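# Flip the serving platter face down onto the drying mat

## Task

Turn the serving platter, which starts face up, upside down and leave it resting face down on the drying mat, touching no fixed part of the rig (rails, edges, posts, braces, brackets, arm bases or mounts). From the moment the platter begins to tip, the attempt is lost if it is moved quickly, or if it rotates or drops quickly after it has passed its on-edge position.

## Robot and tools

Robot: two arms, left_arm and right_arm, mounted on opposite sides of a table. left_arm's base sits on the +y side; arm names do not match image left and right. Anything that falls off the table, or is set down off it and left there, fails the job. A wrist camera cable touching an object or fixture counts as that arm touching it.

Frame: one scene frame for everything. The origin is the table centre, +z is up, and the table top is at z = 0.020 m. Positions are in metres, quaternions are written w, x, y, z, and velocities are in m/s and rad/s. Reported poses can be a few cm off, more at long reach.

Gripper axes: the fingers point along the gripper's +x and close along its y. end_effector_position is the point between the fingers, 3 to 4 cm short of the tips. Only the outer 1.5 cm of each finger's inner face is flat.

Row format (used by every moving call): 16 numbers, always both arms. First left_arm: x, y, z, qw, qx, qy, qz, opening; then right_arm with the same 8. x, y, z and the quaternion are an absolute target pose for that gripper in the scene frame, not an offset. Opening runs from -1 to 1: +1 is fully open (0.080 m), empty fingers close at about -0.78, and anything lower adds nothing. Closing fully takes about 0.6 s. To hold an arm still, resend its last reported pose with a fixed quaternion every call rather than the drifting reported one.

execute_actions: "actions" holds at most one item. An empty list only reports state and includes pictures. {"rows": [...], "steps": n} plays up to 15 rows, one per 1/30 s step; n is 10 to 15 (default 15), and the last row repeats if rows run out. Every target must lie within 0.6 m of the arm's last reported position along each gripper axis, or the whole call is refused. {"steps": n} alone waits up to 300 steps, counted from the previous result, so reply time is included. "cameras" picks images: ["all"], [] or names. The result is read 10 steps before the action ends, and those steps still run afterwards.

move: "target" is one row or a list of up to 15 rows, with no 0.6 m limit. Each gripper follows a straight line to each absolute pose. "speed" is the path's top speed in m/s, from 0.002 to 2.4, default 0.25; rotation is capped at twice that number in rad/s. You may give one speed or one per target. "blend" (m) rounds the corners of a list. A move is capped at 10 s. blocking=false returns early while the motion continues. Paths ignore obstacles and the other arm. A changed opening on a later target is applied after arrival, with the arms paused. The result adds a "move:" line: done means within 8 mm and 2 degrees; off_target, moving, held, blocked and fault are the other endings. limits=paced means the pose was clipped, and limits=held means steps were withheld. Blocked means the gripper stopped far from its goal and that arm now holds where it is. Done does not mean the gripper is touching nothing.

wait: "seconds" from 0 to 10. It sends nothing new, and a running move carries on. stop: brakes a running move; the fingers keep moving. zoom_image: "camera" is cam_high, cam_left_wrist or cam_right_wrist, and "region" is [x0, y0, x1, y1] in pixels with the origin at top left, at most 504x504. Full images are 672x504. finished_scene: "scene" is the current scene number; it ends and grades the scene, and cannot be undone. The platter must stay in place with no robot help.

Result lines: per arm, end_effector_position, end_effector_quat_wxyz, velocities (left out when Joint velocities read "within noise"), Joint positions (the last value is the finger opening in m), Joint torques, External joint torques, grip_measured (on the opening scale), grip_effort_n (motor effort in N; negative means closing), motor temperatures, and Hand target, the pose now being driven toward. grip_measured can be off by about 1 mm, and reads up to about 0.067 narrower than a hard part under a full squeeze. For a firm grip, command about 0.08 below the grip_measured at first touch; smaller gaps grip more gently.

Control behaviour: each step, commanded orientation is clipped to within 32 degrees of the measured one. Friction and weight can leave the gripper low, short or tilted, and small moves may go astray, so check pose and tilt after each move. Avoid paths near an arm's own base; go around it so the shoulder posture does not change.

Avoid: dropping or releasing the platter while it moves, slams, hard hits, and pushing far past a contact (faster means harder). Keep the platter slow once it tips, especially past on-edge. Never let the arms strike or squeeze each other; closing on the other arm's fingers counts. Torque limits in N m are waist 17.2, shoulder 21.3, elbow 21.3, wrist pitch 5.61, wrist yaw 5.59 and wrist roll 5.24; reaching one stops that arm for 10 s. Motors heat up when holding loads, reaching far or straining against an unreachable pose. MOTOR HOT appears at 50 °C; at 95 °C the arm is held for 30 to 60 s or goes limp. Joint ranges in rad: waist ±3.054, shoulder 0 to 3.142, elbow 0 to 2.356, wrist pitch ±1.571, wrist yaw ±1.571, wrist roll ±3.142. Thinking time runs the simulation, and loose objects may occasionally get nudged.

Each tool is called after "Call:" as name(argument=value, ...), one argument or row to a line, values as JSON.

## Session

Call:
execute_actions(
  actions=[],
)

Scene clock: 0.00 s of 3974.00 s.
left_arm: end_effector_position=(-0.2348, +0.1986, +0.3795) grip_measured=+1.000 grip_effort_n=n/a end_effector_quat_wxyz=(+0.487, +0.119, -0.281, -0.818) | right_arm: end_effector_position=(-0.2734, -0.2619, +0.3193) grip_measured=+1.000 grip_effort_n=n/a end_effector_quat_wxyz=(+0.429, -0.471, +0.136, +0.759)
Joint positions: left_arm=[-0.867 0.997 0.748 0.333 -0.325 0.643 0.08] | right_arm=[1.048 1.439 1.609 -1.274 0.375 0.265 0.08]
Joint velocities: within noise
Joint torques (N m): no reading
External joint torques (N m): no reading
Motor temperatures (°C): left_arm=[30 33 24 25 26 32] | right_arm=[29 26 25 29 31 28]
Heat: left arm: hottest shoulder 33 °C (+0.0 °C/min); right arm: hottest wrist yaw 31 °C (+0.0 °C/min).
Hand target: left_arm -0.2347, +0.1988, +0.3801; -0.487, -0.118, +0.281, +0.818 | right_arm -0.2734, -0.2619, +0.3195; +0.430, -0.470, +0.136, +0.759

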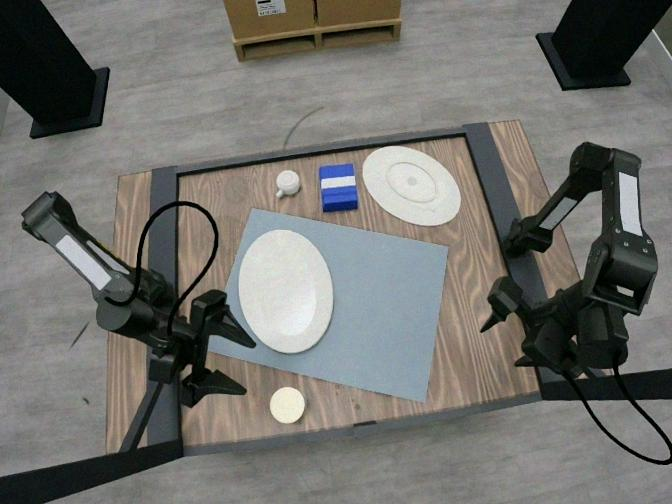

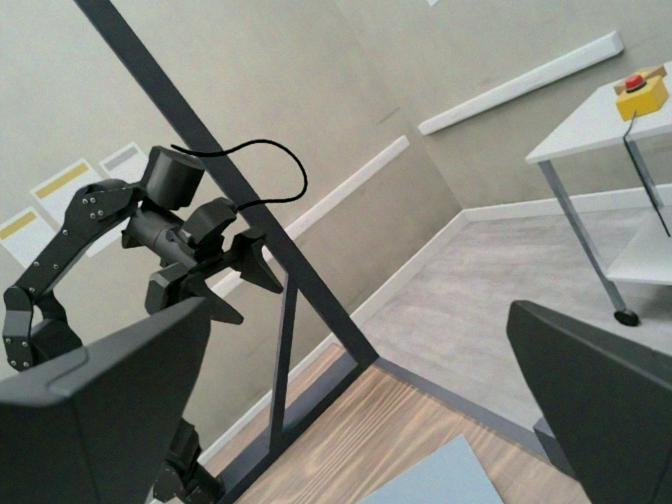

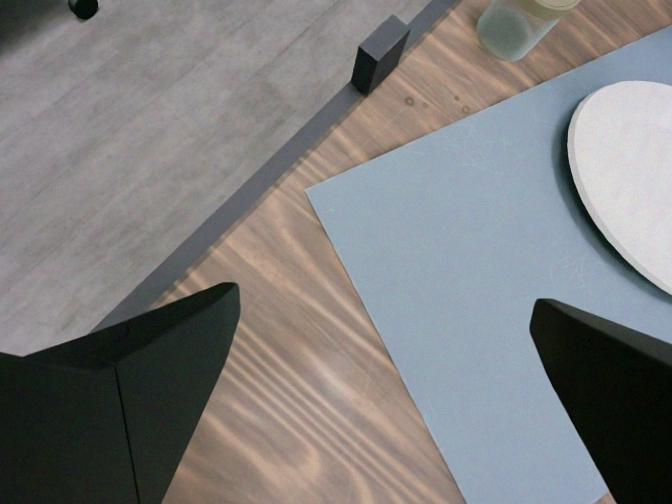

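Call:
zoom_image(
  camera="cam_high",
  region=[180, 130, 480, 440],
)

Call:
zoom_image(
  camera="cam_right_wrist",
  region=[472, 0, 672, 310],
)

Scaled by 1.626 from the camera's 672x504 image, which has a finer 960x720 frame.

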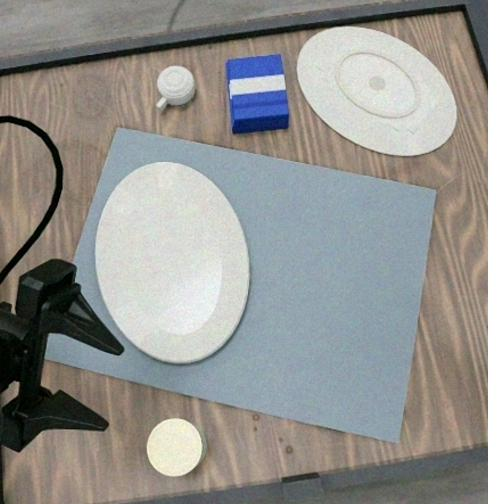

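Scaled by 1.626 from the camera's 672x504 image, which has a finer 960x720 frame.

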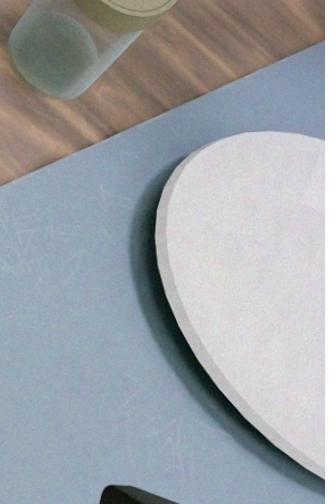

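Call:
move(
  target=[-0.2348,0.1986,0.3795,0.487,0.119,-0.281,-0.818,1,-0.05,-0.15,0.2,0.7071,0,0.7071,0,1],
  cameras=["all"],
)

Scene clock: 7.20 s of 3974.00 s.
left_arm: end_effector_position=(-0.2348, +0.1986, +0.3795) grip_measured=+1.000 grip_effort_n=-0.2 end_effector_quat_wxyz=(+0.487, +0.119, -0.281, -0.818) | right_arm: end_effector_position=(-0.0496, -0.1525, +0.2001) grip_measured=+1.000 grip_effort_n=-2.6 end_effector_quat_wxyz=(+0.709, -0.001, +0.705, +0.003) end_effector_velocity=(+0.000, +0.002, +0.005) end_effector_angular_velocity=(+0.012, +0.008, +0.005)
Joint positions: left_arm=[-0.867 0.997 0.748 0.333 -0.325 0.643 0.08] | right_arm=[0.053 1.71 1.527 -1.386 0.005 1.634 0.08]
Joint velocities: left_arm=[within noise] | right_arm=[-0.002 -0.002 0.017 -0.007 -0.007 -0.007 0]
Joint torques (N m): left_arm=[-0.08 -2.88 8.37 1.68 -0.01 -0.03] | right_arm=[-0.41 -7 6.05 -0.02 -0.07 0.15]
External joint torques (N m): left_arm=[-0.06 -0.03 1.28 0.03 -0.03 0] | right_arm=[-0.42 -0.14 0.27 -0.32 -0.13 0.15]
Heat: left arm: hottest shoulder 33 °C (+0.0 °C/min); right arm: hottest wrist yaw 31 °C (+0.0 °C/min).
Hand target: left_arm -0.2348, +0.1986, +0.3796; -0.487, -0.119, +0.281, +0.818 | right_arm -0.0500, -0.1500, +0.2000; +0.707, +0.000, +0.707, +0.000
Off the commanded pose: left_arm 0.000 m, 0 deg | right_arm 0.003 m, 0 deg.
Kept back: nothing.
move: done

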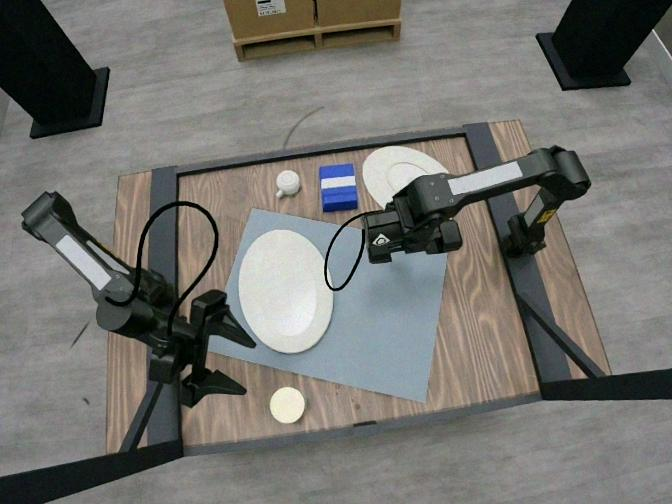

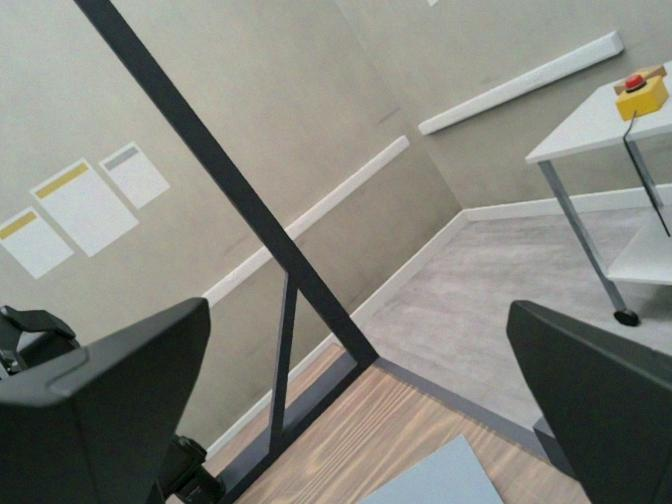

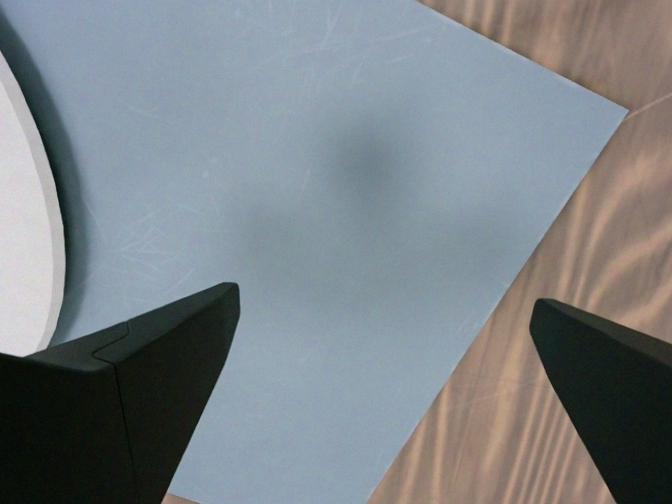

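Call:
move(
  target=[-0.2348,0.1986,0.3795,0.487,0.119,-0.281,-0.818,1,-0.05,0.0,0.2,0.7071,0,0.7071,0,1],
  cameras=["all"],
)

Scene clock: 8.83 s of 3974.00 s.
left_arm: end_effector_position=(-0.2348, +0.1986, +0.3795) grip_measured=+1.000 grip_effort_n=-0.2 end_effector_quat_wxyz=(+0.487, +0.119, -0.281, -0.818) | right_arm: end_effector_position=(-0.0505, -0.0039, +0.2029) grip_measured=+1.000 grip_effort_n=-2.6 end_effector_quat_wxyz=(+0.705, +0.043, +0.706, +0.042)
Joint positions: left_arm=[-0.867 0.997 0.748 0.333 -0.325 0.643 0.08] | right_arm=[0.033 2.274 2.338 -1.515 0.005 1.621 0.08]
Joint torques (N m): left_arm=[-0.06 -2.87 8.36 1.68 -0.01 -0.03] | right_arm=[-0.39 -11.43 6.01 0.45 -0.06 -0.13]
External joint torques (N m): left_arm=[-0.07 0.05 1.22 0 -0.02 0] | right_arm=[-0.41 -0.75 0.33 -0.05 -0.11 -0.13]
Heat: left arm: hottest shoulder 33 °C (+0.0 °C/min); right arm: hottest wrist yaw 31 °C (+0.0 °C/min).
Hand target: left_arm -0.2348, +0.1986, +0.3796; -0.487, -0.119, +0.281, +0.818 | right_arm -0.0501, -0.0007, +0.1995; +0.704, +0.042, +0.708, +0.042
Off the commanded pose: left_arm 0.000 m, 0 deg | right_arm 0.005 m, 7 deg.
joint sent to its limit (right arm) — joint 3 (elbow), upper limit, where the elbow is as straight as it goes.
Kept back: nothing.
move: off_target (right_arm)

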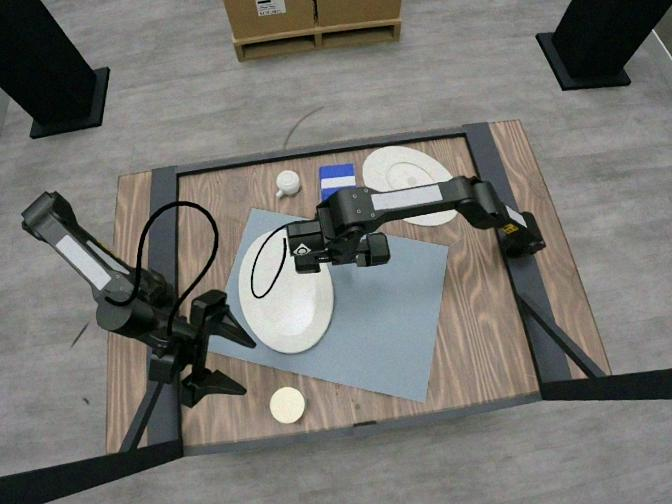

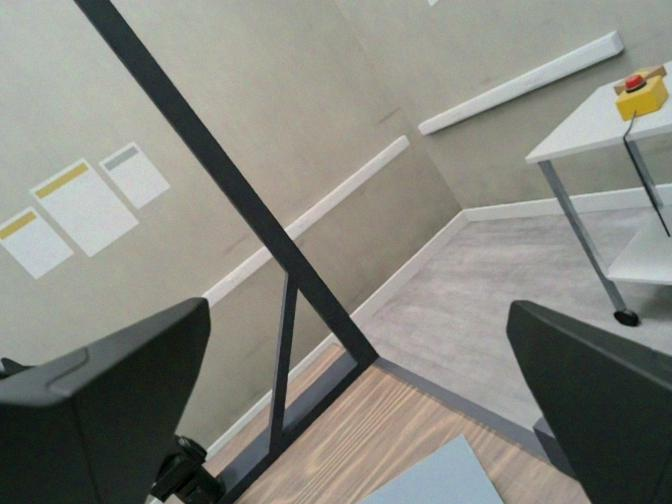

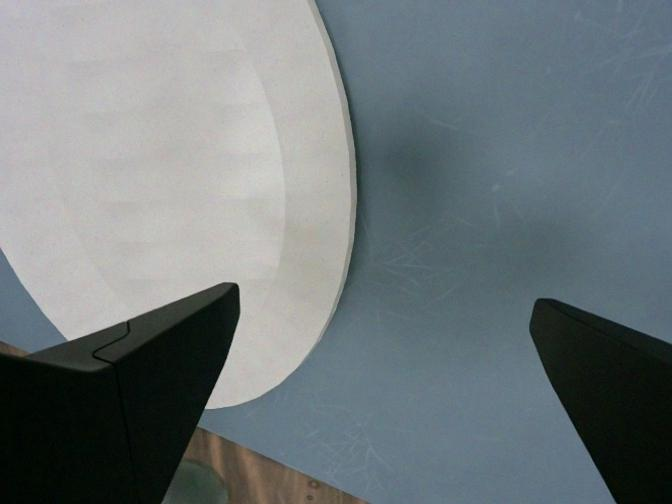

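Call:
move(
  target=[-0.2348,0.1986,0.3795,0.487,0.119,-0.281,-0.818,1,-0.1,-0.12,0.13,0.627,0.3265,0.627,0.3265,1],
  cameras=["all"],
)

Scene clock: 17.23 s of 3974.00 s.
left_arm: end_effector_position=(-0.2348, +0.1986, +0.3795) grip_measured=+1.000 grip_effort_n=-0.2 end_effector_quat_wxyz=(+0.487, +0.119, -0.281, -0.818) | right_arm: end_effector_position=(-0.1005, -0.1172, +0.1309) grip_measured=+1.000 grip_effort_n=-3.0 end_effector_quat_wxyz=(+0.627, +0.325, +0.628, +0.327)
Joint positions: left_arm=[-0.867 0.997 0.748 0.333 -0.325 0.643 0.08] | right_arm=[0.296 1.381 0.532 0.213 0.25 1.752 0.08]
Joint torques (N m): left_arm=[-0.06 -2.88 8.38 1.68 -0.01 -0.03] | right_arm=[0.15 -6.68 3.91 1.51 0.32 0.05]
External joint torques (N m): left_arm=[-0.04 0.06 1.2 0 -0.04 -0.01] | right_arm=[0.19 -2.13 -2.07 0.01 0.18 0.09]
Motor temperatures (°C): left_arm=[30 33 29 29 26 32] | right_arm=[29 31 28 29 31 28]
Heat: left arm: hottest shoulder 33 °C (+0.0 °C/min); right arm: hottest shoulder 31 °C (+17.4 °C/min).
Hand target: left_arm -0.2348, +0.1986, +0.3796; -0.487, -0.119, +0.281, +0.818 | right_arm -0.0999, -0.1200, +0.1299; +0.627, +0.327, +0.627, +0.326
Off the commanded pose: left_arm 0.000 m, 0 deg | right_arm 0.003 m, 0 deg.
Kept back: nothing.
move: done

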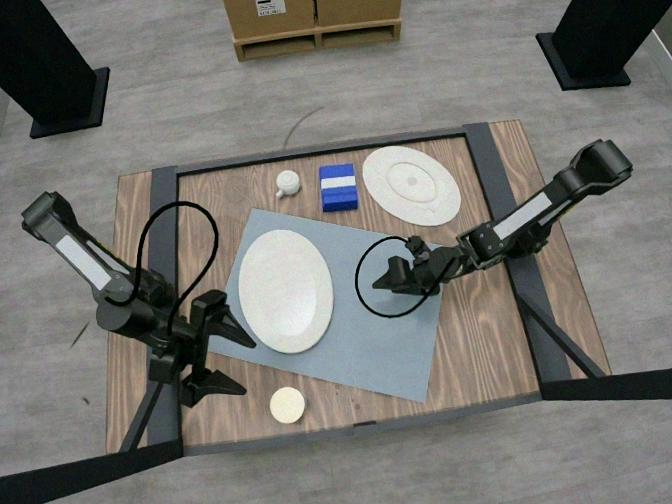

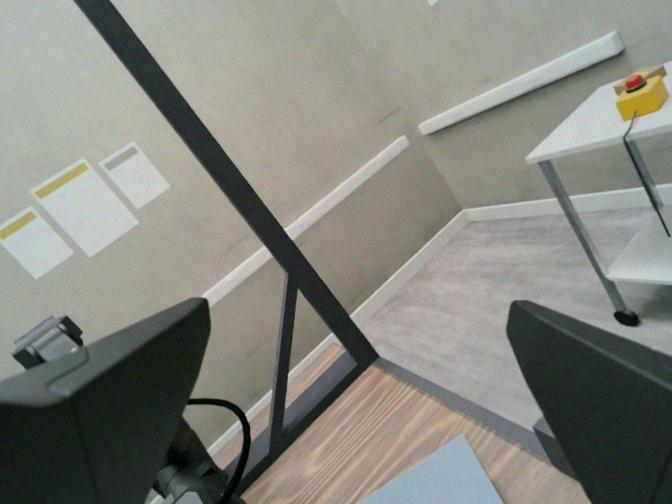

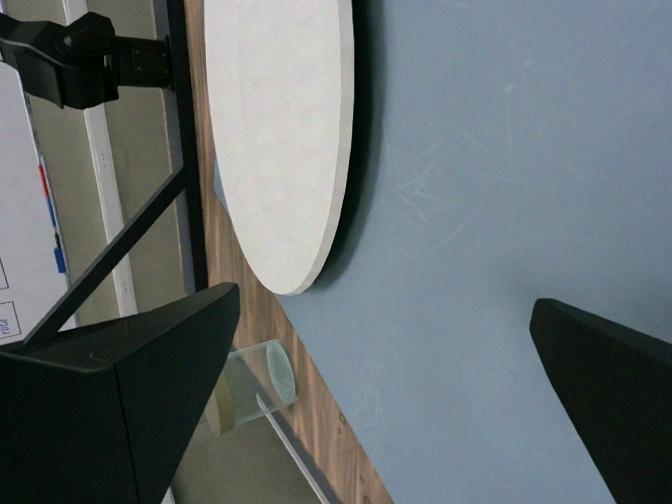

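Call:
move(
  target=[-0.2348,0.1986,0.3795,0.487,0.119,-0.281,-0.818,1,-0.12,-0.085,0.10,0.627,0.3265,0.627,0.3265,-0.33],
  cameras=["all"],
)

Call:
zoom_image(
  camera="cam_right_wrist",
  region=[130, 0, 540, 400],
)

Scene clock: 19.73 s of 3974.00 s.
left_arm: end_effector_position=(-0.2348, +0.1986, +0.3795) grip_measured=+1.000 grip_effort_n=-0.2 end_effector_quat_wxyz=(+0.487, +0.119, -0.281, -0.818) | right_arm: end_effector_position=(-0.1186, -0.0885, +0.0987) grip_measured=-0.326 grip_effort_n=-18.8 end_effector_quat_wxyz=(+0.628, +0.323, +0.629, +0.326)
Joint positions: left_arm=[-0.867 0.997 0.748 0.333 -0.325 0.643 0.08] | right_arm=[0.327 1.623 0.59 0.388 0.275 1.771 0.02]
Joint torques (N m): left_arm=[-0.08 -2.88 8.37 1.68 -0.01 -0.03] | right_arm=[-0.03 -6.03 5.76 1.5 0.39 0.06]
External joint torques (N m): left_arm=[-0.05 0.08 1.22 0 -0.03 0] | right_arm=[-0.05 -0.16 0.31 -0.03 0.26 0.1]
Heat: left arm: hottest shoulder 33 °C (+0.0 °C/min); right arm: hottest shoulder 31 °C (+15.2 °C/min).
Hand target: left_arm -0.2348, +0.1986, +0.3796; -0.487, -0.119, +0.281, +0.818 | right_arm -0.1200, -0.0851, +0.1000; +0.627, +0.327, +0.627, +0.327
Off the commanded pose: left_arm 0.000 m, 0 deg | right_arm 0.004 m, 0 deg.
Kept back: nothing.
move: done

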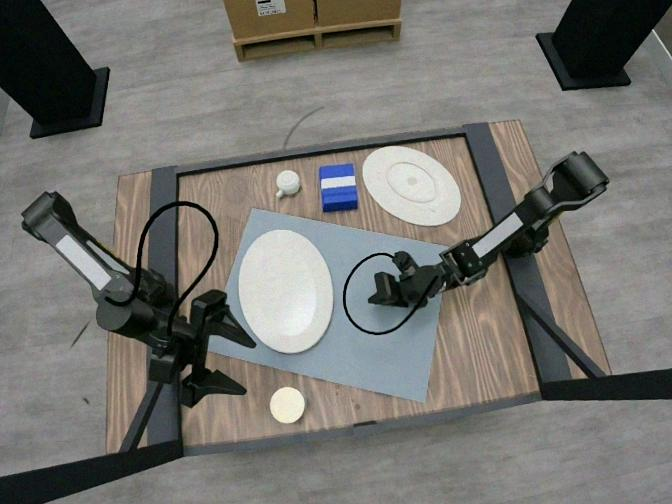

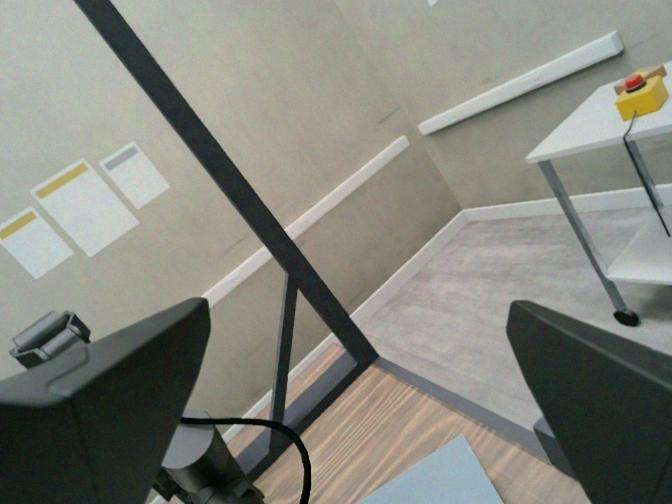

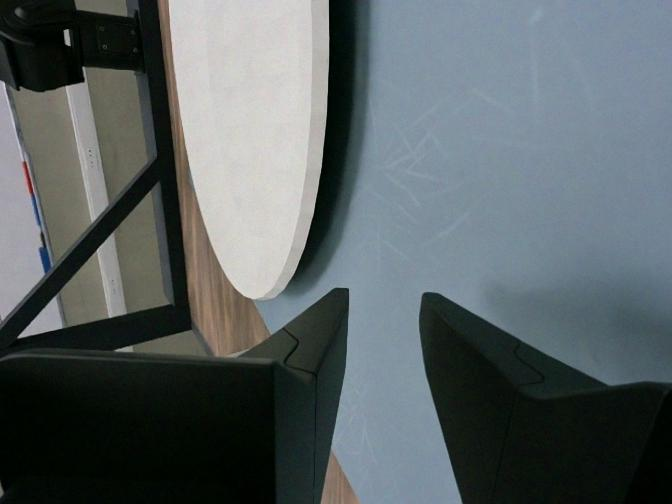

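Scaled by 1.229 from the camera's 672x504 image, which has a finer 960x720 frame.

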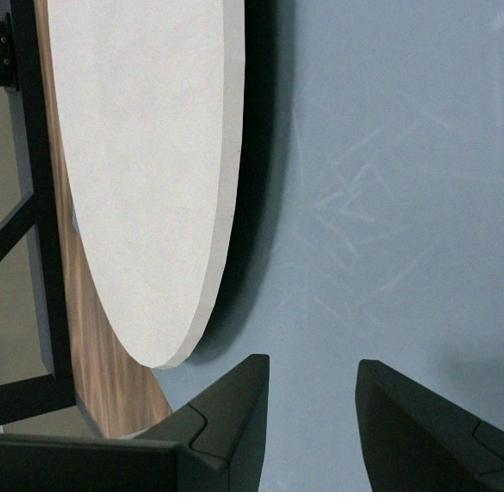

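Call:
move(
  target=[-0.2348,0.1986,0.3795,0.487,0.119,-0.281,-0.818,1,-0.124,-0.05,0.065,0.6409,0.2989,0.6409,0.2989,-0.33],
  speed=0.1,
  cameras=["cam_high","cam_right_wrist"],
)

Call:
zoom_image(
  camera="cam_right_wrist",
  region=[200, 100, 540, 400],
)

Call:
zoom_image(
  camera="cam_high",
  region=[270, 200, 470, 350],
)

Scene clock: 23.07 s of 3974.00 s.
left_arm: end_effector_position=(-0.2348, +0.1986, +0.3795) grip_measured=+1.000 grip_effort_n=-0.2 end_effector_quat_wxyz=(+0.487, +0.119, -0.281, -0.818) | right_arm: end_effector_position=(-0.1251, -0.0524, +0.0728) grip_measured=-0.326 grip_effort_n=-18.4 end_effector_quat_wxyz=(+0.638, +0.302, +0.639, +0.305)
Joint positions: left_arm=[-0.867 0.997 0.748 0.333 -0.325 0.643 0.08] | right_arm=[0.301 1.822 0.749 0.366 0.241 1.772 0.02]
Joint torques (N m): left_arm=[-0.08 -2.86 8.37 1.68 -0.01 -0.03] | right_arm=[-0.66 -5.19 5.43 1.43 0.05 0.07]
External joint torques (N m): left_arm=[-0.05 0 1.29 0.03 -0.04 0] | right_arm=[-0.66 1.89 0.31 -0.01 -0.09 0.1]
Heat: left arm: hottest shoulder 33 °C (+0.0 °C/min); right arm: hottest shoulder 31 °C (+13.0 °C/min).
Hand target: left_arm -0.2348, +0.1986, +0.3796; -0.487, -0.119, +0.281, +0.818 | right_arm -0.1240, -0.0503, +0.0651; +0.641, +0.299, +0.641, +0.299
Off the commanded pose: left_arm 0.000 m, 0 deg | right_arm 0.008 m, 1 deg.
Kept back: nothing.
move: done
Images, in order (width x height): cam_high 672x504, cam_right_wrist 672x504.

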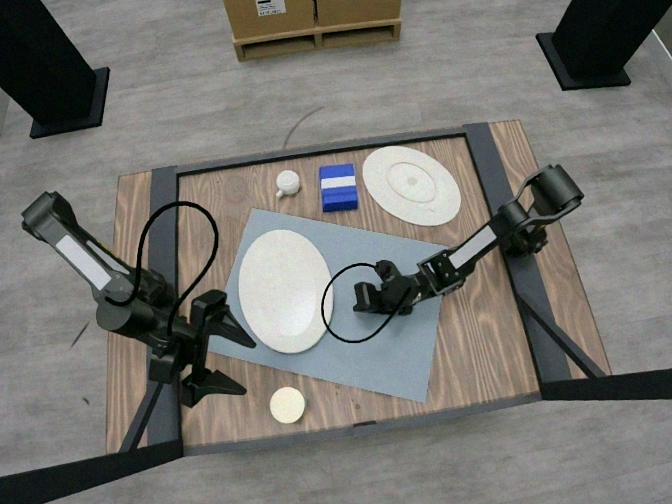

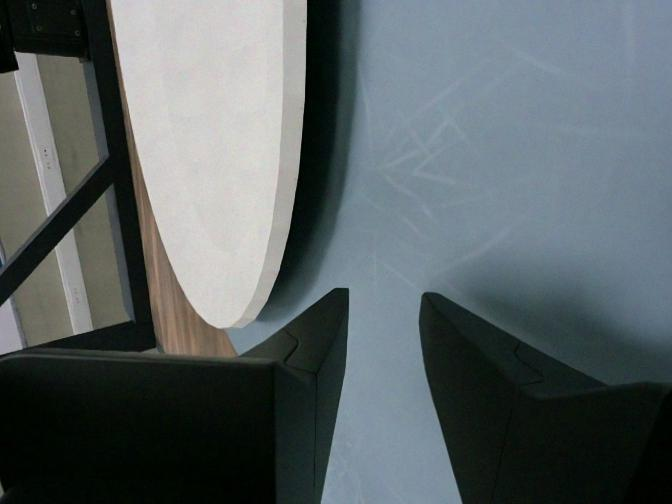

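Scaled by 1.482 from the camera's 672x504 image, which has a finer 960x720 frame.

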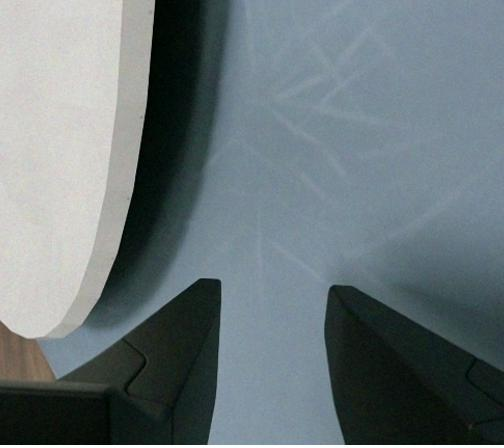

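Scaled by 2.520 from the camera's 672x504 image, which has a finer 960x720 frame.

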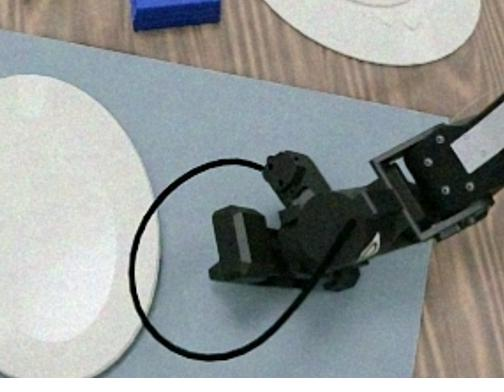

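Call:
move(
  target=[-0.2348,0.1986,0.3795,0.487,0.119,-0.281,-0.818,1,-0.09,-0.035,0.068,0.6409,0.2989,0.6409,0.2989,-0.33],
  speed=0.1,
  cameras=["cam_high","cam_right_wrist"],
)

Call:
zoom_image(
  camera="cam_high",
  region=[220, 200, 420, 370],
)

Scene clock: 25.67 s of 3974.00 s.
left_arm: end_effector_position=(-0.2348, +0.1986, +0.3795) grip_measured=+1.000 grip_effort_n=-0.2 end_effector_quat_wxyz=(+0.487, +0.119, -0.281, -0.818) | right_arm: end_effector_position=(-0.0908, -0.0369, +0.0733) grip_measured=-0.326 grip_effort_n=-18.8 end_effector_quat_wxyz=(+0.638, +0.304, +0.640, +0.301)
Joint positions: left_arm=[-0.867 0.997 0.748 0.333 -0.325 0.643 0.08] | right_arm=[0.182 1.84 0.777 0.366 0.152 1.702 0.02]
Joint torques (N m): left_arm=[-0.07 -2.88 8.37 1.68 -0.01 -0.03] | right_arm=[-0.35 -6.33 5.3 1.28 0.04 -0.19]
External joint torques (N m): left_arm=[-0.03 0 1.25 0.02 -0.04 0] | right_arm=[-0.32 1.05 -0.02 -0.22 -0.06 -0.15]
Heat: left arm: hottest shoulder 33 °C (+0.0 °C/min); right arm: hottest shoulder 31 °C (+11.7 °C/min).
Hand target: left_arm -0.2348, +0.1986, +0.3796; -0.487, -0.119, +0.281, +0.818 | right_arm -0.0899, -0.0351, +0.0680; +0.641, +0.299, +0.641, +0.299
Off the commanded pose: left_arm 0.000 m, 0 deg | right_arm 0.006 m, 1 deg.
Kept back: nothing.
move: done
Images, in order (width x height): cam_high 672x504, cam_right_wrist 672x504.

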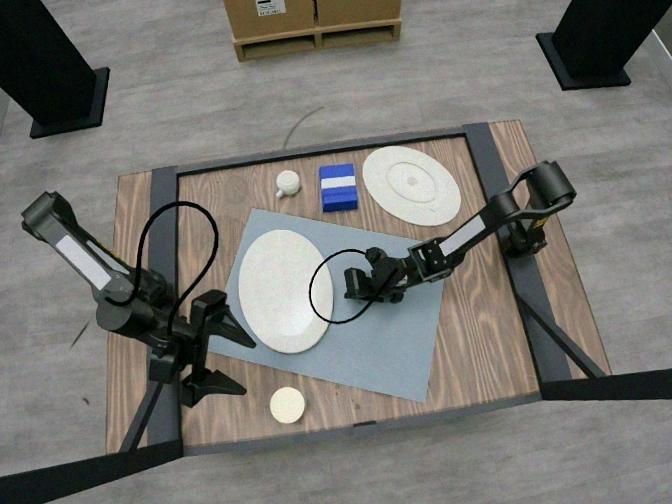

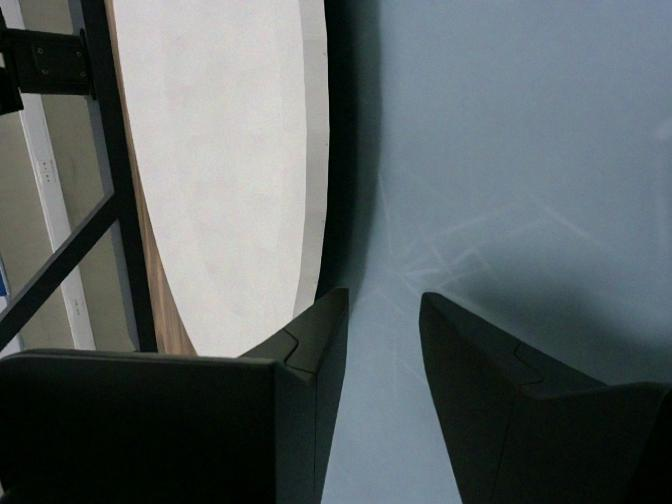

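Scaled by 2.520 from the camera's 672x504 image, which has a finer 960x720 frame.

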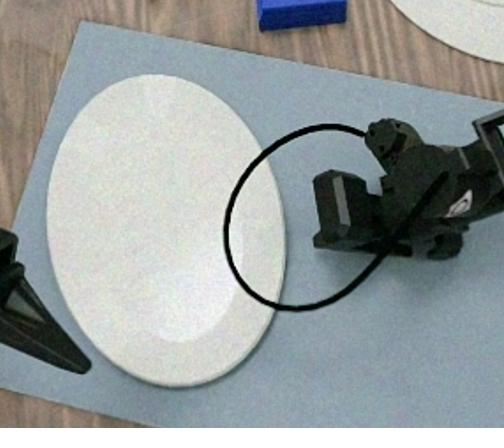

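Call:
move(
  target=[
    [-0.2348,0.1986,0.3795,0.487,0.119,-0.281,-0.818,1,-0.082,-0.035,0.069,0.6409,0.2989,0.6409,0.2989,-0.2],
    [-0.2348,0.1986,0.3795,0.487,0.119,-0.281,-0.818,1,-0.082,-0.012,0.069,0.6409,0.2989,0.6409,0.2989,-0.2],
  ],
  speed=0.05,
  cameras=["cam_high","cam_right_wrist"],
)

Call:
zoom_image(
  camera="cam_right_wrist",
  region=[200, 100, 540, 440],
)

Scene clock: 27.73 s of 3974.00 s.
left_arm: end_effector_position=(-0.2348, +0.1986, +0.3795) grip_measured=+1.000 grip_effort_n=-0.2 end_effector_quat_wxyz=(+0.487, +0.119, -0.281, -0.818) | right_arm: end_effector_position=(-0.0850, -0.0174, +0.0729) grip_measured=-0.204 grip_effort_n=16.0 end_effector_quat_wxyz=(+0.639, +0.299, +0.642, +0.300)
Joint positions: left_arm=[-0.867 0.997 0.748 0.333 -0.325 0.643 0.08] | right_arm=[0.151 1.894 0.861 0.33 0.124 1.679 0.026]
Joint torques (N m): left_arm=[-0.06 -2.86 8.38 1.68 -0.01 -0.03] | right_arm=[-0.85 -6.33 6.09 1.75 0.06 -0.25]
External joint torques (N m): left_arm=[-0.06 0.05 1.23 0.01 -0.02 0] | right_arm=[-0.86 1.62 0.62 0.24 -0.03 -0.21]
Heat: left arm: hottest shoulder 33 °C (+0.0 °C/min); right arm: hottest shoulder 31 °C (+10.8 °C/min).
Hand target: left_arm -0.2348, +0.1986, +0.3796; -0.487, -0.119, +0.281, +0.818 | right_arm -0.0818, -0.0123, +0.0689; +0.641, +0.299, +0.641, +0.299
Off the commanded pose: left_arm 0.000 m, 0 deg | right_arm 0.007 m, 0 deg.
Kept back: nothing.
move: done
Images, in order (width x height): cam_high 672x504, cam_right_wrist 672x504.

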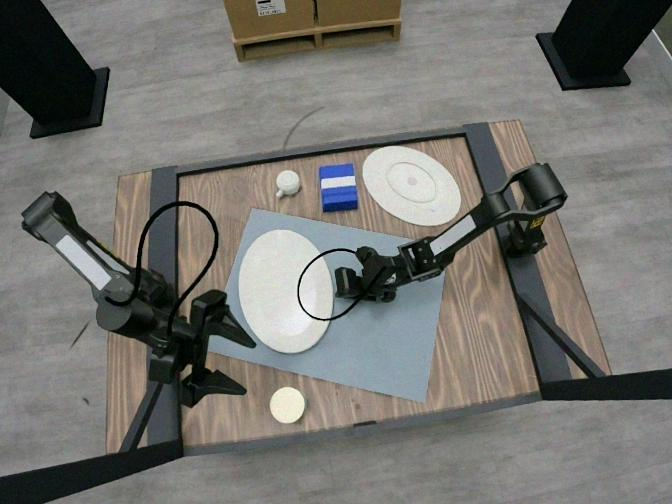

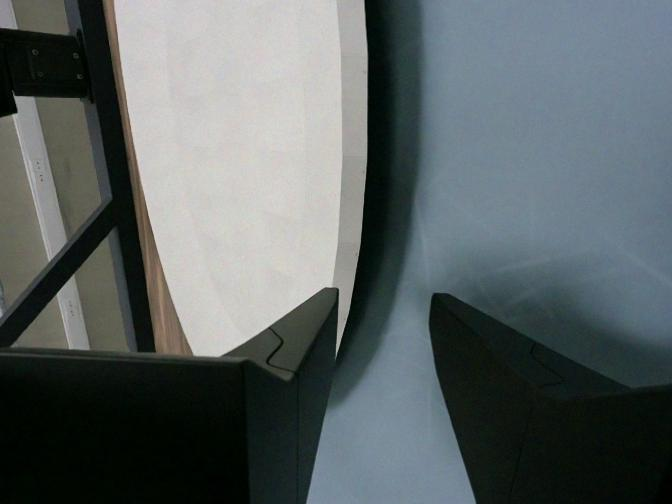

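Scaled by 1.482 from the camera's 672x504 image, which has a finer 960x720 frame.

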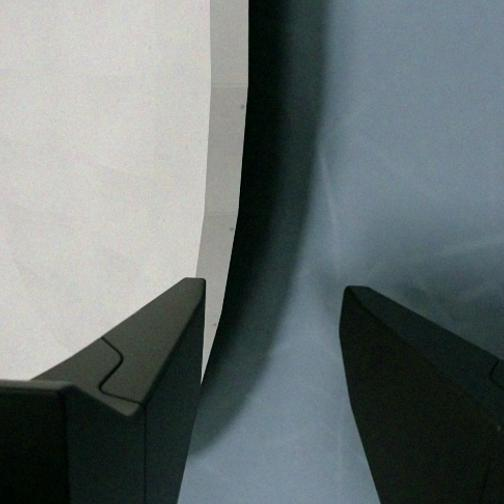

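Call:
move(
  target=[
    [-0.2348,0.1986,0.3795,0.487,0.119,-0.281,-0.818,1,-0.08,-0.016,0.078,0.6409,0.2989,0.6409,0.2989,-0.2],
    [-0.2348,0.1986,0.3795,0.487,0.119,-0.281,-0.818,1,-0.08,0.002,0.073,0.6409,0.2989,0.6409,0.2989,-0.2],
  ],
  speed=0.04,
  cameras=["cam_high","cam_right_wrist"],
)

Call:
zoom_image(
  camera="cam_right_wrist",
  region=[200, 100, 540, 440],
)

Scene clock: 29.73 s of 3974.00 s.
left_arm: end_effector_position=(-0.2348, +0.1986, +0.3795) grip_measured=+1.000 grip_effort_n=-0.2 end_effector_quat_wxyz=(+0.487, +0.119, -0.281, -0.818) | right_arm: end_effector_position=(-0.0805, -0.0010, +0.0749) grip_measured=-0.204 grip_effort_n=16.0 end_effector_quat_wxyz=(+0.641, +0.301, +0.640, +0.298)
Joint positions: left_arm=[-0.867 0.997 0.748 0.333 -0.325 0.643 0.08] | right_arm=[0.133 1.935 0.932 0.301 0.116 1.67 0.026]
Joint torques (N m): left_arm=[-0.07 -2.88 8.36 1.68 -0.01 -0.03] | right_arm=[-0.22 -8.56 5.67 1.19 -0.04 -0.21]
External joint torques (N m): left_arm=[-0.08 0.01 1.24 0.02 -0.02 0] | right_arm=[-0.22 -0.28 0.18 -0.29 -0.13 -0.17]
Heat: left arm: hottest shoulder 33 °C (+0.0 °C/min); right arm: hottest shoulder 31 °C (+10.1 °C/min).
Hand target: left_arm -0.2348, +0.1986, +0.3796; -0.487, -0.119, +0.281, +0.818 | right_arm -0.0800, +0.0019, +0.0730; +0.641, +0.299, +0.641, +0.299
Off the commanded pose: left_arm 0.000 m, 0 deg | right_arm 0.004 m, 0 deg.
Kept back: nothing.
move: done
Images, in order (width x height): cam_high 672x504, cam_right_wrist 672x504.

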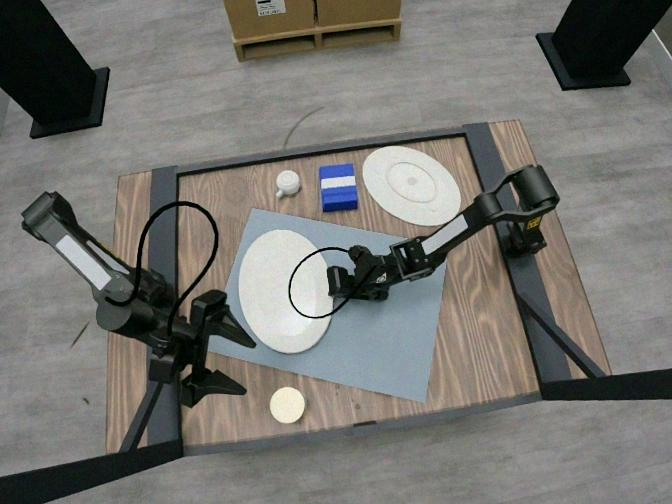

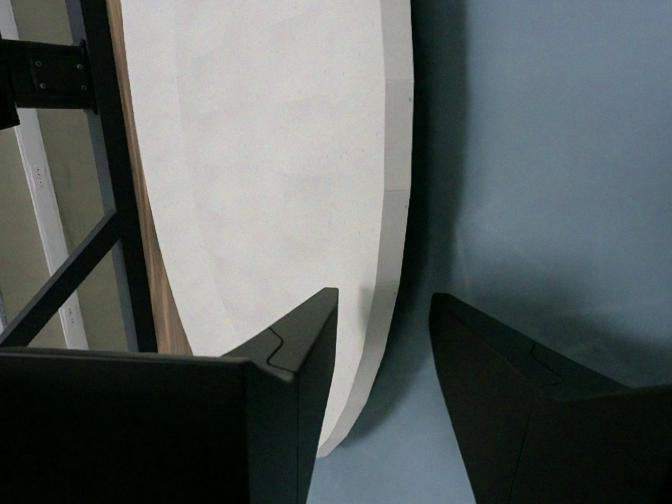

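Scaled by 1.482 from the camera's 672x504 image, which has a finer 960x720 frame.

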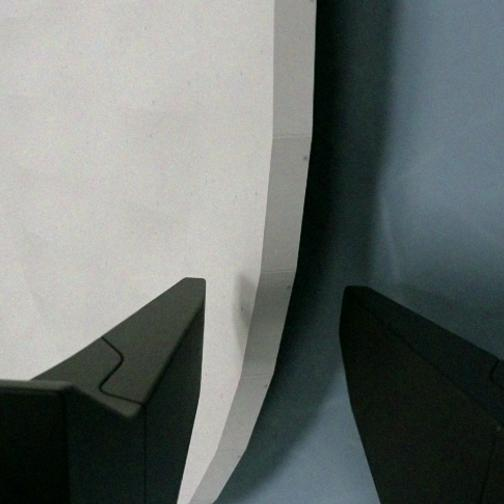

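Call:
move(
  target=[-0.2348,0.1986,0.3795,0.487,0.119,-0.281,-0.818,1,-0.058,0.000,0.074,0.6409,0.2989,0.6409,0.2989,-0.2],
  speed=0.04,
  cameras=["cam_high","cam_right_wrist"],
)

Call:
zoom_image(
  camera="cam_high",
  region=[220, 200, 420, 370],
)

Scene clock: 33.43 s of 3974.00 s.
left_arm: end_effector_position=(-0.2348, +0.1986, +0.3795) grip_measured=+1.000 grip_effort_n=-0.2 end_effector_quat_wxyz=(+0.487, +0.119, -0.281, -0.818) | right_arm: end_effector_position=(-0.0582, +0.0016, +0.0747) grip_measured=-0.204 grip_effort_n=16.0 end_effector_quat_wxyz=(+0.641, +0.301, +0.640, +0.297)
Joint positions: left_arm=[-0.867 0.997 0.748 0.333 -0.325 0.643 0.08] | right_arm=[0.07 1.936 0.932 0.304 0.069 1.629 0.026]
Joint torques (N m): left_arm=[-0.07 -2.87 8.35 1.68 -0.01 -0.03] | right_arm=[-0.12 -10.23 3.83 1.47 -0.07 -0.22]
External joint torques (N m): left_arm=[-0.05 0.06 1.18 0 -0.03 0] | right_arm=[-0.13 -1.93 -1.69 -0.03 -0.13 -0.18]
Heat: left arm: hottest shoulder 33 °C (+0.0 °C/min); right arm: hottest shoulder 31 °C (+9.0 °C/min).
Hand target: left_arm -0.2348, +0.1986, +0.3796; -0.487, -0.119, +0.281, +0.818 | right_arm -0.0580, -0.0001, +0.0739; +0.641, +0.299, +0.641, +0.299
Off the commanded pose: left_arm 0.000 m, 0 deg | right_arm 0.002 m, 0 deg.
Kept back: nothing.
move: done
Images, in order (width x height): cam_high 672x504, cam_right_wrist 672x504.

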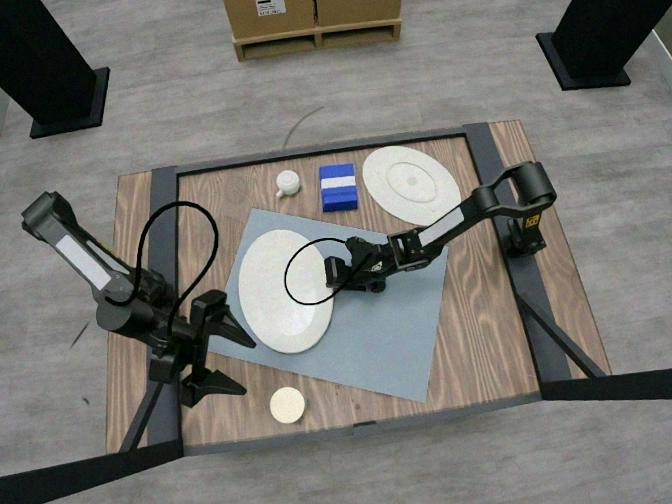

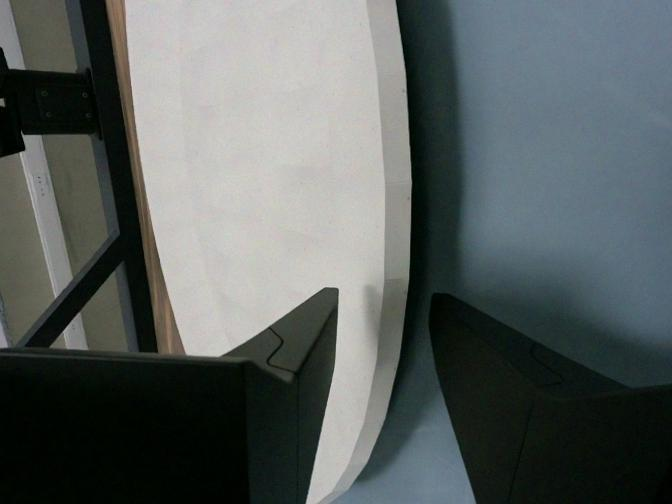

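Scaled by 2.520 from the camera's 672x504 image, which has a finer 960x720 frame.

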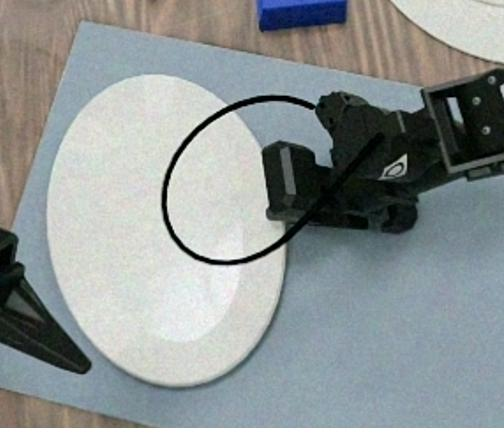

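Call:
move(
  target=[
    [-0.2348,0.1986,0.3795,0.487,0.119,-0.281,-0.818,1,-0.066,0.000,0.074,0.6409,0.2989,0.6409,0.2989,-0.2],
    [-0.2348,0.1986,0.3795,0.487,0.119,-0.281,-0.818,1,-0.066,0.000,0.074,0.6409,0.2989,0.6409,0.2989,-0.47],
  ],
  speed=0.03,
  cameras=["cam_right_wrist"],
)

Call:
move(
  target=[-0.2348,0.1986,0.3795,0.487,0.119,-0.281,-0.818,1,-0.066,0.000,0.090,0.6409,0.2989,0.6409,0.2989,-0.52],
  speed=0.03,
  cameras=["cam_right_wrist","cam_high"],
)

Scene clock: 36.20 s of 3974.00 s.
left_arm: end_effector_position=(-0.2348, +0.1986, +0.3795) grip_measured=+1.000 grip_effort_n=-0.2 end_effector_quat_wxyz=(+0.487, +0.119, -0.281, -0.818) | right_arm: end_effector_position=(-0.0657, +0.0011, +0.0748) grip_measured=-0.466 grip_effort_n=-18.8 end_effector_quat_wxyz=(+0.640, +0.298, +0.642, +0.300)
Joint positions: left_arm=[-0.867 0.997 0.748 0.333 -0.325 0.643 0.08] | right_arm=[0.088 1.936 0.932 0.305 0.076 1.636 0.014]
Joint torques (N m): left_arm=[-0.07 -2.87 8.37 1.67 -0.01 -0.03] | right_arm=[0.14 -10.31 4.03 1.31 0.28 0.07]
External joint torques (N m): left_arm=[-0.1 0.1 1.17 -0.02 -0.01 0] | right_arm=[0.13 -2.05 -1.47 -0.18 0.22 0.11]
Heat: left arm: hottest shoulder 33 °C (+0.0 °C/min); right arm: hottest shoulder 32 °C (+9.9 °C/min).
Hand target: left_arm -0.2348, +0.1986, +0.3796; -0.487, -0.119, +0.281, +0.818 | right_arm -0.0660, +0.0000, +0.0739; +0.641, +0.299, +0.641, +0.299
Off the commanded pose: left_arm 0.000 m, 0 deg | right_arm 0.001 m, 0 deg.
Kept back: nothing.
move: done
Images, in order (width x height): cam_right_wrist 672x504.

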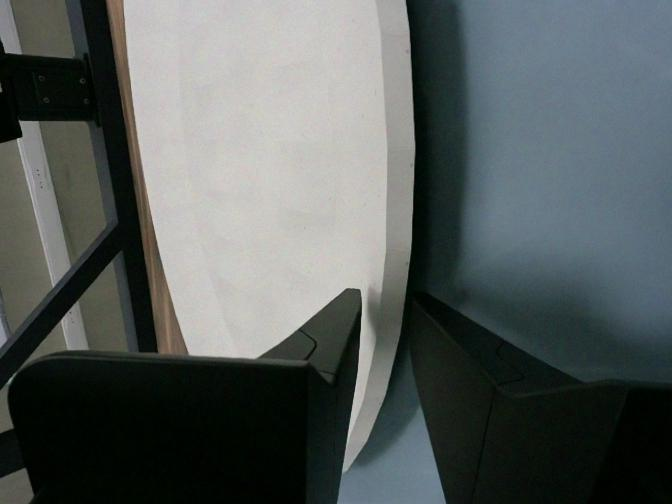

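Scene clock: 37.03 s of 3974.00 s.
left_arm: end_effector_position=(-0.2348, +0.1986, +0.3795) grip_measured=+1.000 grip_effort_n=-0.2 end_effector_quat_wxyz=(+0.487, +0.119, -0.281, -0.818) | right_arm: end_effector_position=(-0.0652, -0.0040, +0.0810) grip_measured=-0.516 grip_effort_n=-18.8 end_effector_quat_wxyz=(+0.644, +0.291, +0.644, +0.293)
Joint positions: left_arm=[-0.867 0.997 0.748 0.333 -0.325 0.643 0.08] | right_arm=[0.088 1.902 0.937 0.243 0.076 1.636 0.012]
Joint torques (N m): left_arm=[-0.07 -2.87 8.37 1.67 -0.01 -0.03] | right_arm=[0.13 -11.28 5.82 1.16 0.23 0.05]
External joint torques (N m): left_arm=[-0.05 0.05 1.23 0 -0.03 -0.01] | right_arm=[0.13 -3.07 0.14 -0.34 0.16 0.09]
Heat: left arm: hottest shoulder 33 °C (+0.0 °C/min); right arm: hottest shoulder 32 °C (+9.7 °C/min).
Hand target: left_arm -0.2348, +0.1986, +0.3796; -0.487, -0.119, +0.281, +0.818 | right_arm -0.0660, -0.0001, +0.0900; +0.641, +0.299, +0.641, +0.299
Off the commanded pose: left_arm 0.000 m, 0 deg | right_arm 0.010 m, 1 deg.
Kept back: nothing.
move: off_target (right_arm)
Images, in order (width x height): cam_high 672x504, cam_right_wrist 672x504.

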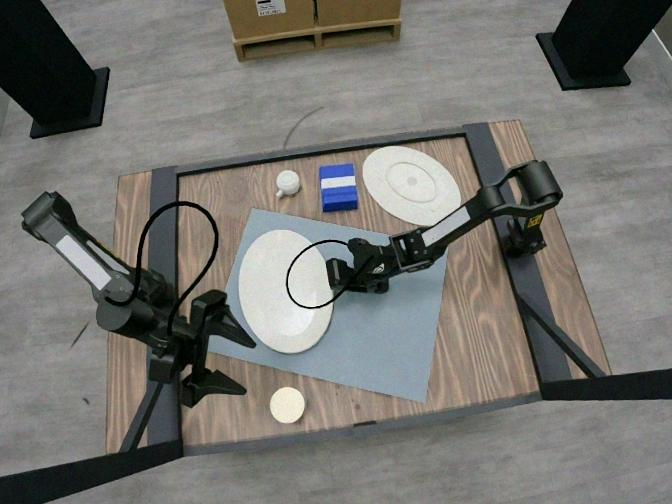

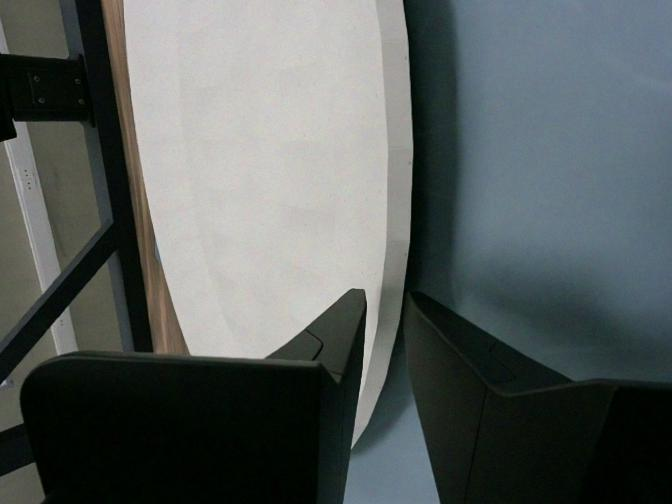

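Call:
move(
  target=[-0.2348,0.1986,0.3795,0.487,0.119,-0.281,-0.818,1,-0.066,0.002,0.110,0.6409,0.2989,0.6409,0.2989,-0.56],
  speed=0.03,
  cameras=["cam_right_wrist","cam_high"],
)

Scene clock: 38.23 s of 3974.00 s.
left_arm: end_effector_position=(-0.2348, +0.1986, +0.3795) grip_measured=+1.000 grip_effort_n=-0.2 end_effector_quat_wxyz=(+0.487, +0.119, -0.281, -0.818) | right_arm: end_effector_position=(-0.0654, -0.0017, +0.1007) grip_measured=-0.556 grip_effort_n=-18.8 end_effector_quat_wxyz=(+0.644, +0.290, +0.644, +0.293)
Joint positions: left_arm=[-0.867 0.997 0.748 0.333 -0.325 0.643 0.08] | right_arm=[0.088 1.858 0.976 0.16 0.076 1.636 0.01]
Joint torques (N m): left_arm=[-0.07 -2.87 8.37 1.68 -0.01 -0.03] | right_arm=[-0.07 -11.52 6.26 1.17 0.29 0.07]
External joint torques (N m): left_arm=[-0.07 -0.02 1.28 0.03 -0.02 0] | right_arm=[-0.09 -3.32 0.27 -0.34 0.22 0.11]
Heat: left arm: hottest shoulder 33 °C (+0.0 °C/min); right arm: hottest shoulder 33 °C (+11.0 °C/min).
Hand target: left_arm -0.2348, +0.1986, +0.3796; -0.487, -0.119, +0.281, +0.818 | right_arm -0.0660, +0.0019, +0.1099; +0.641, +0.299, +0.641, +0.299
Off the commanded pose: left_arm 0.000 m, 0 deg | right_arm 0.010 m, 1 deg.
Kept back: nothing.
move: off_target (right_arm)
Images, in order (width x height): cam_high 672x504, cam_right_wrist 672x504.

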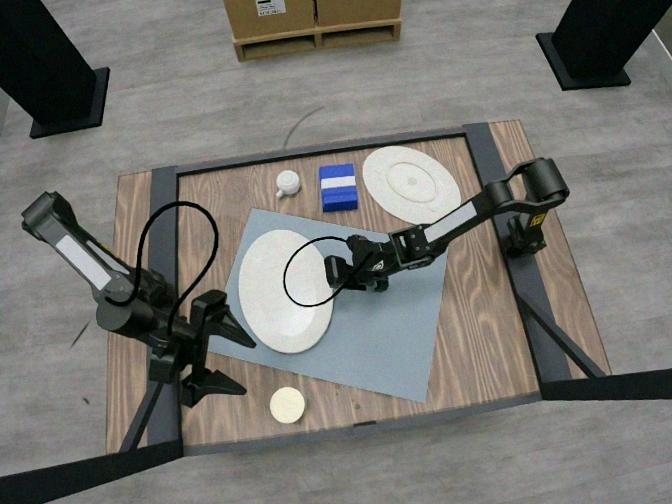

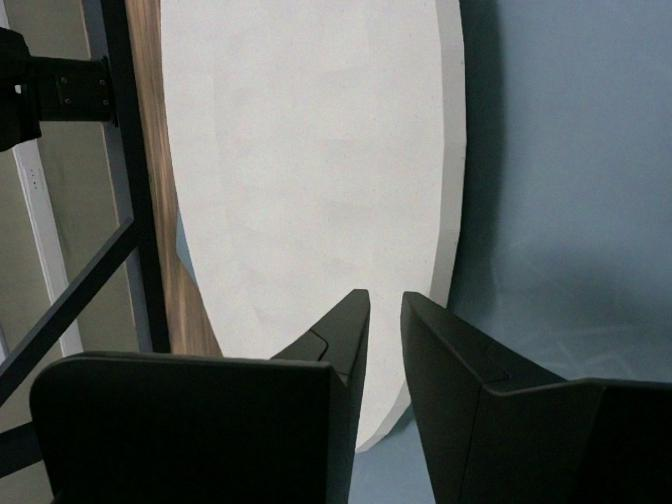

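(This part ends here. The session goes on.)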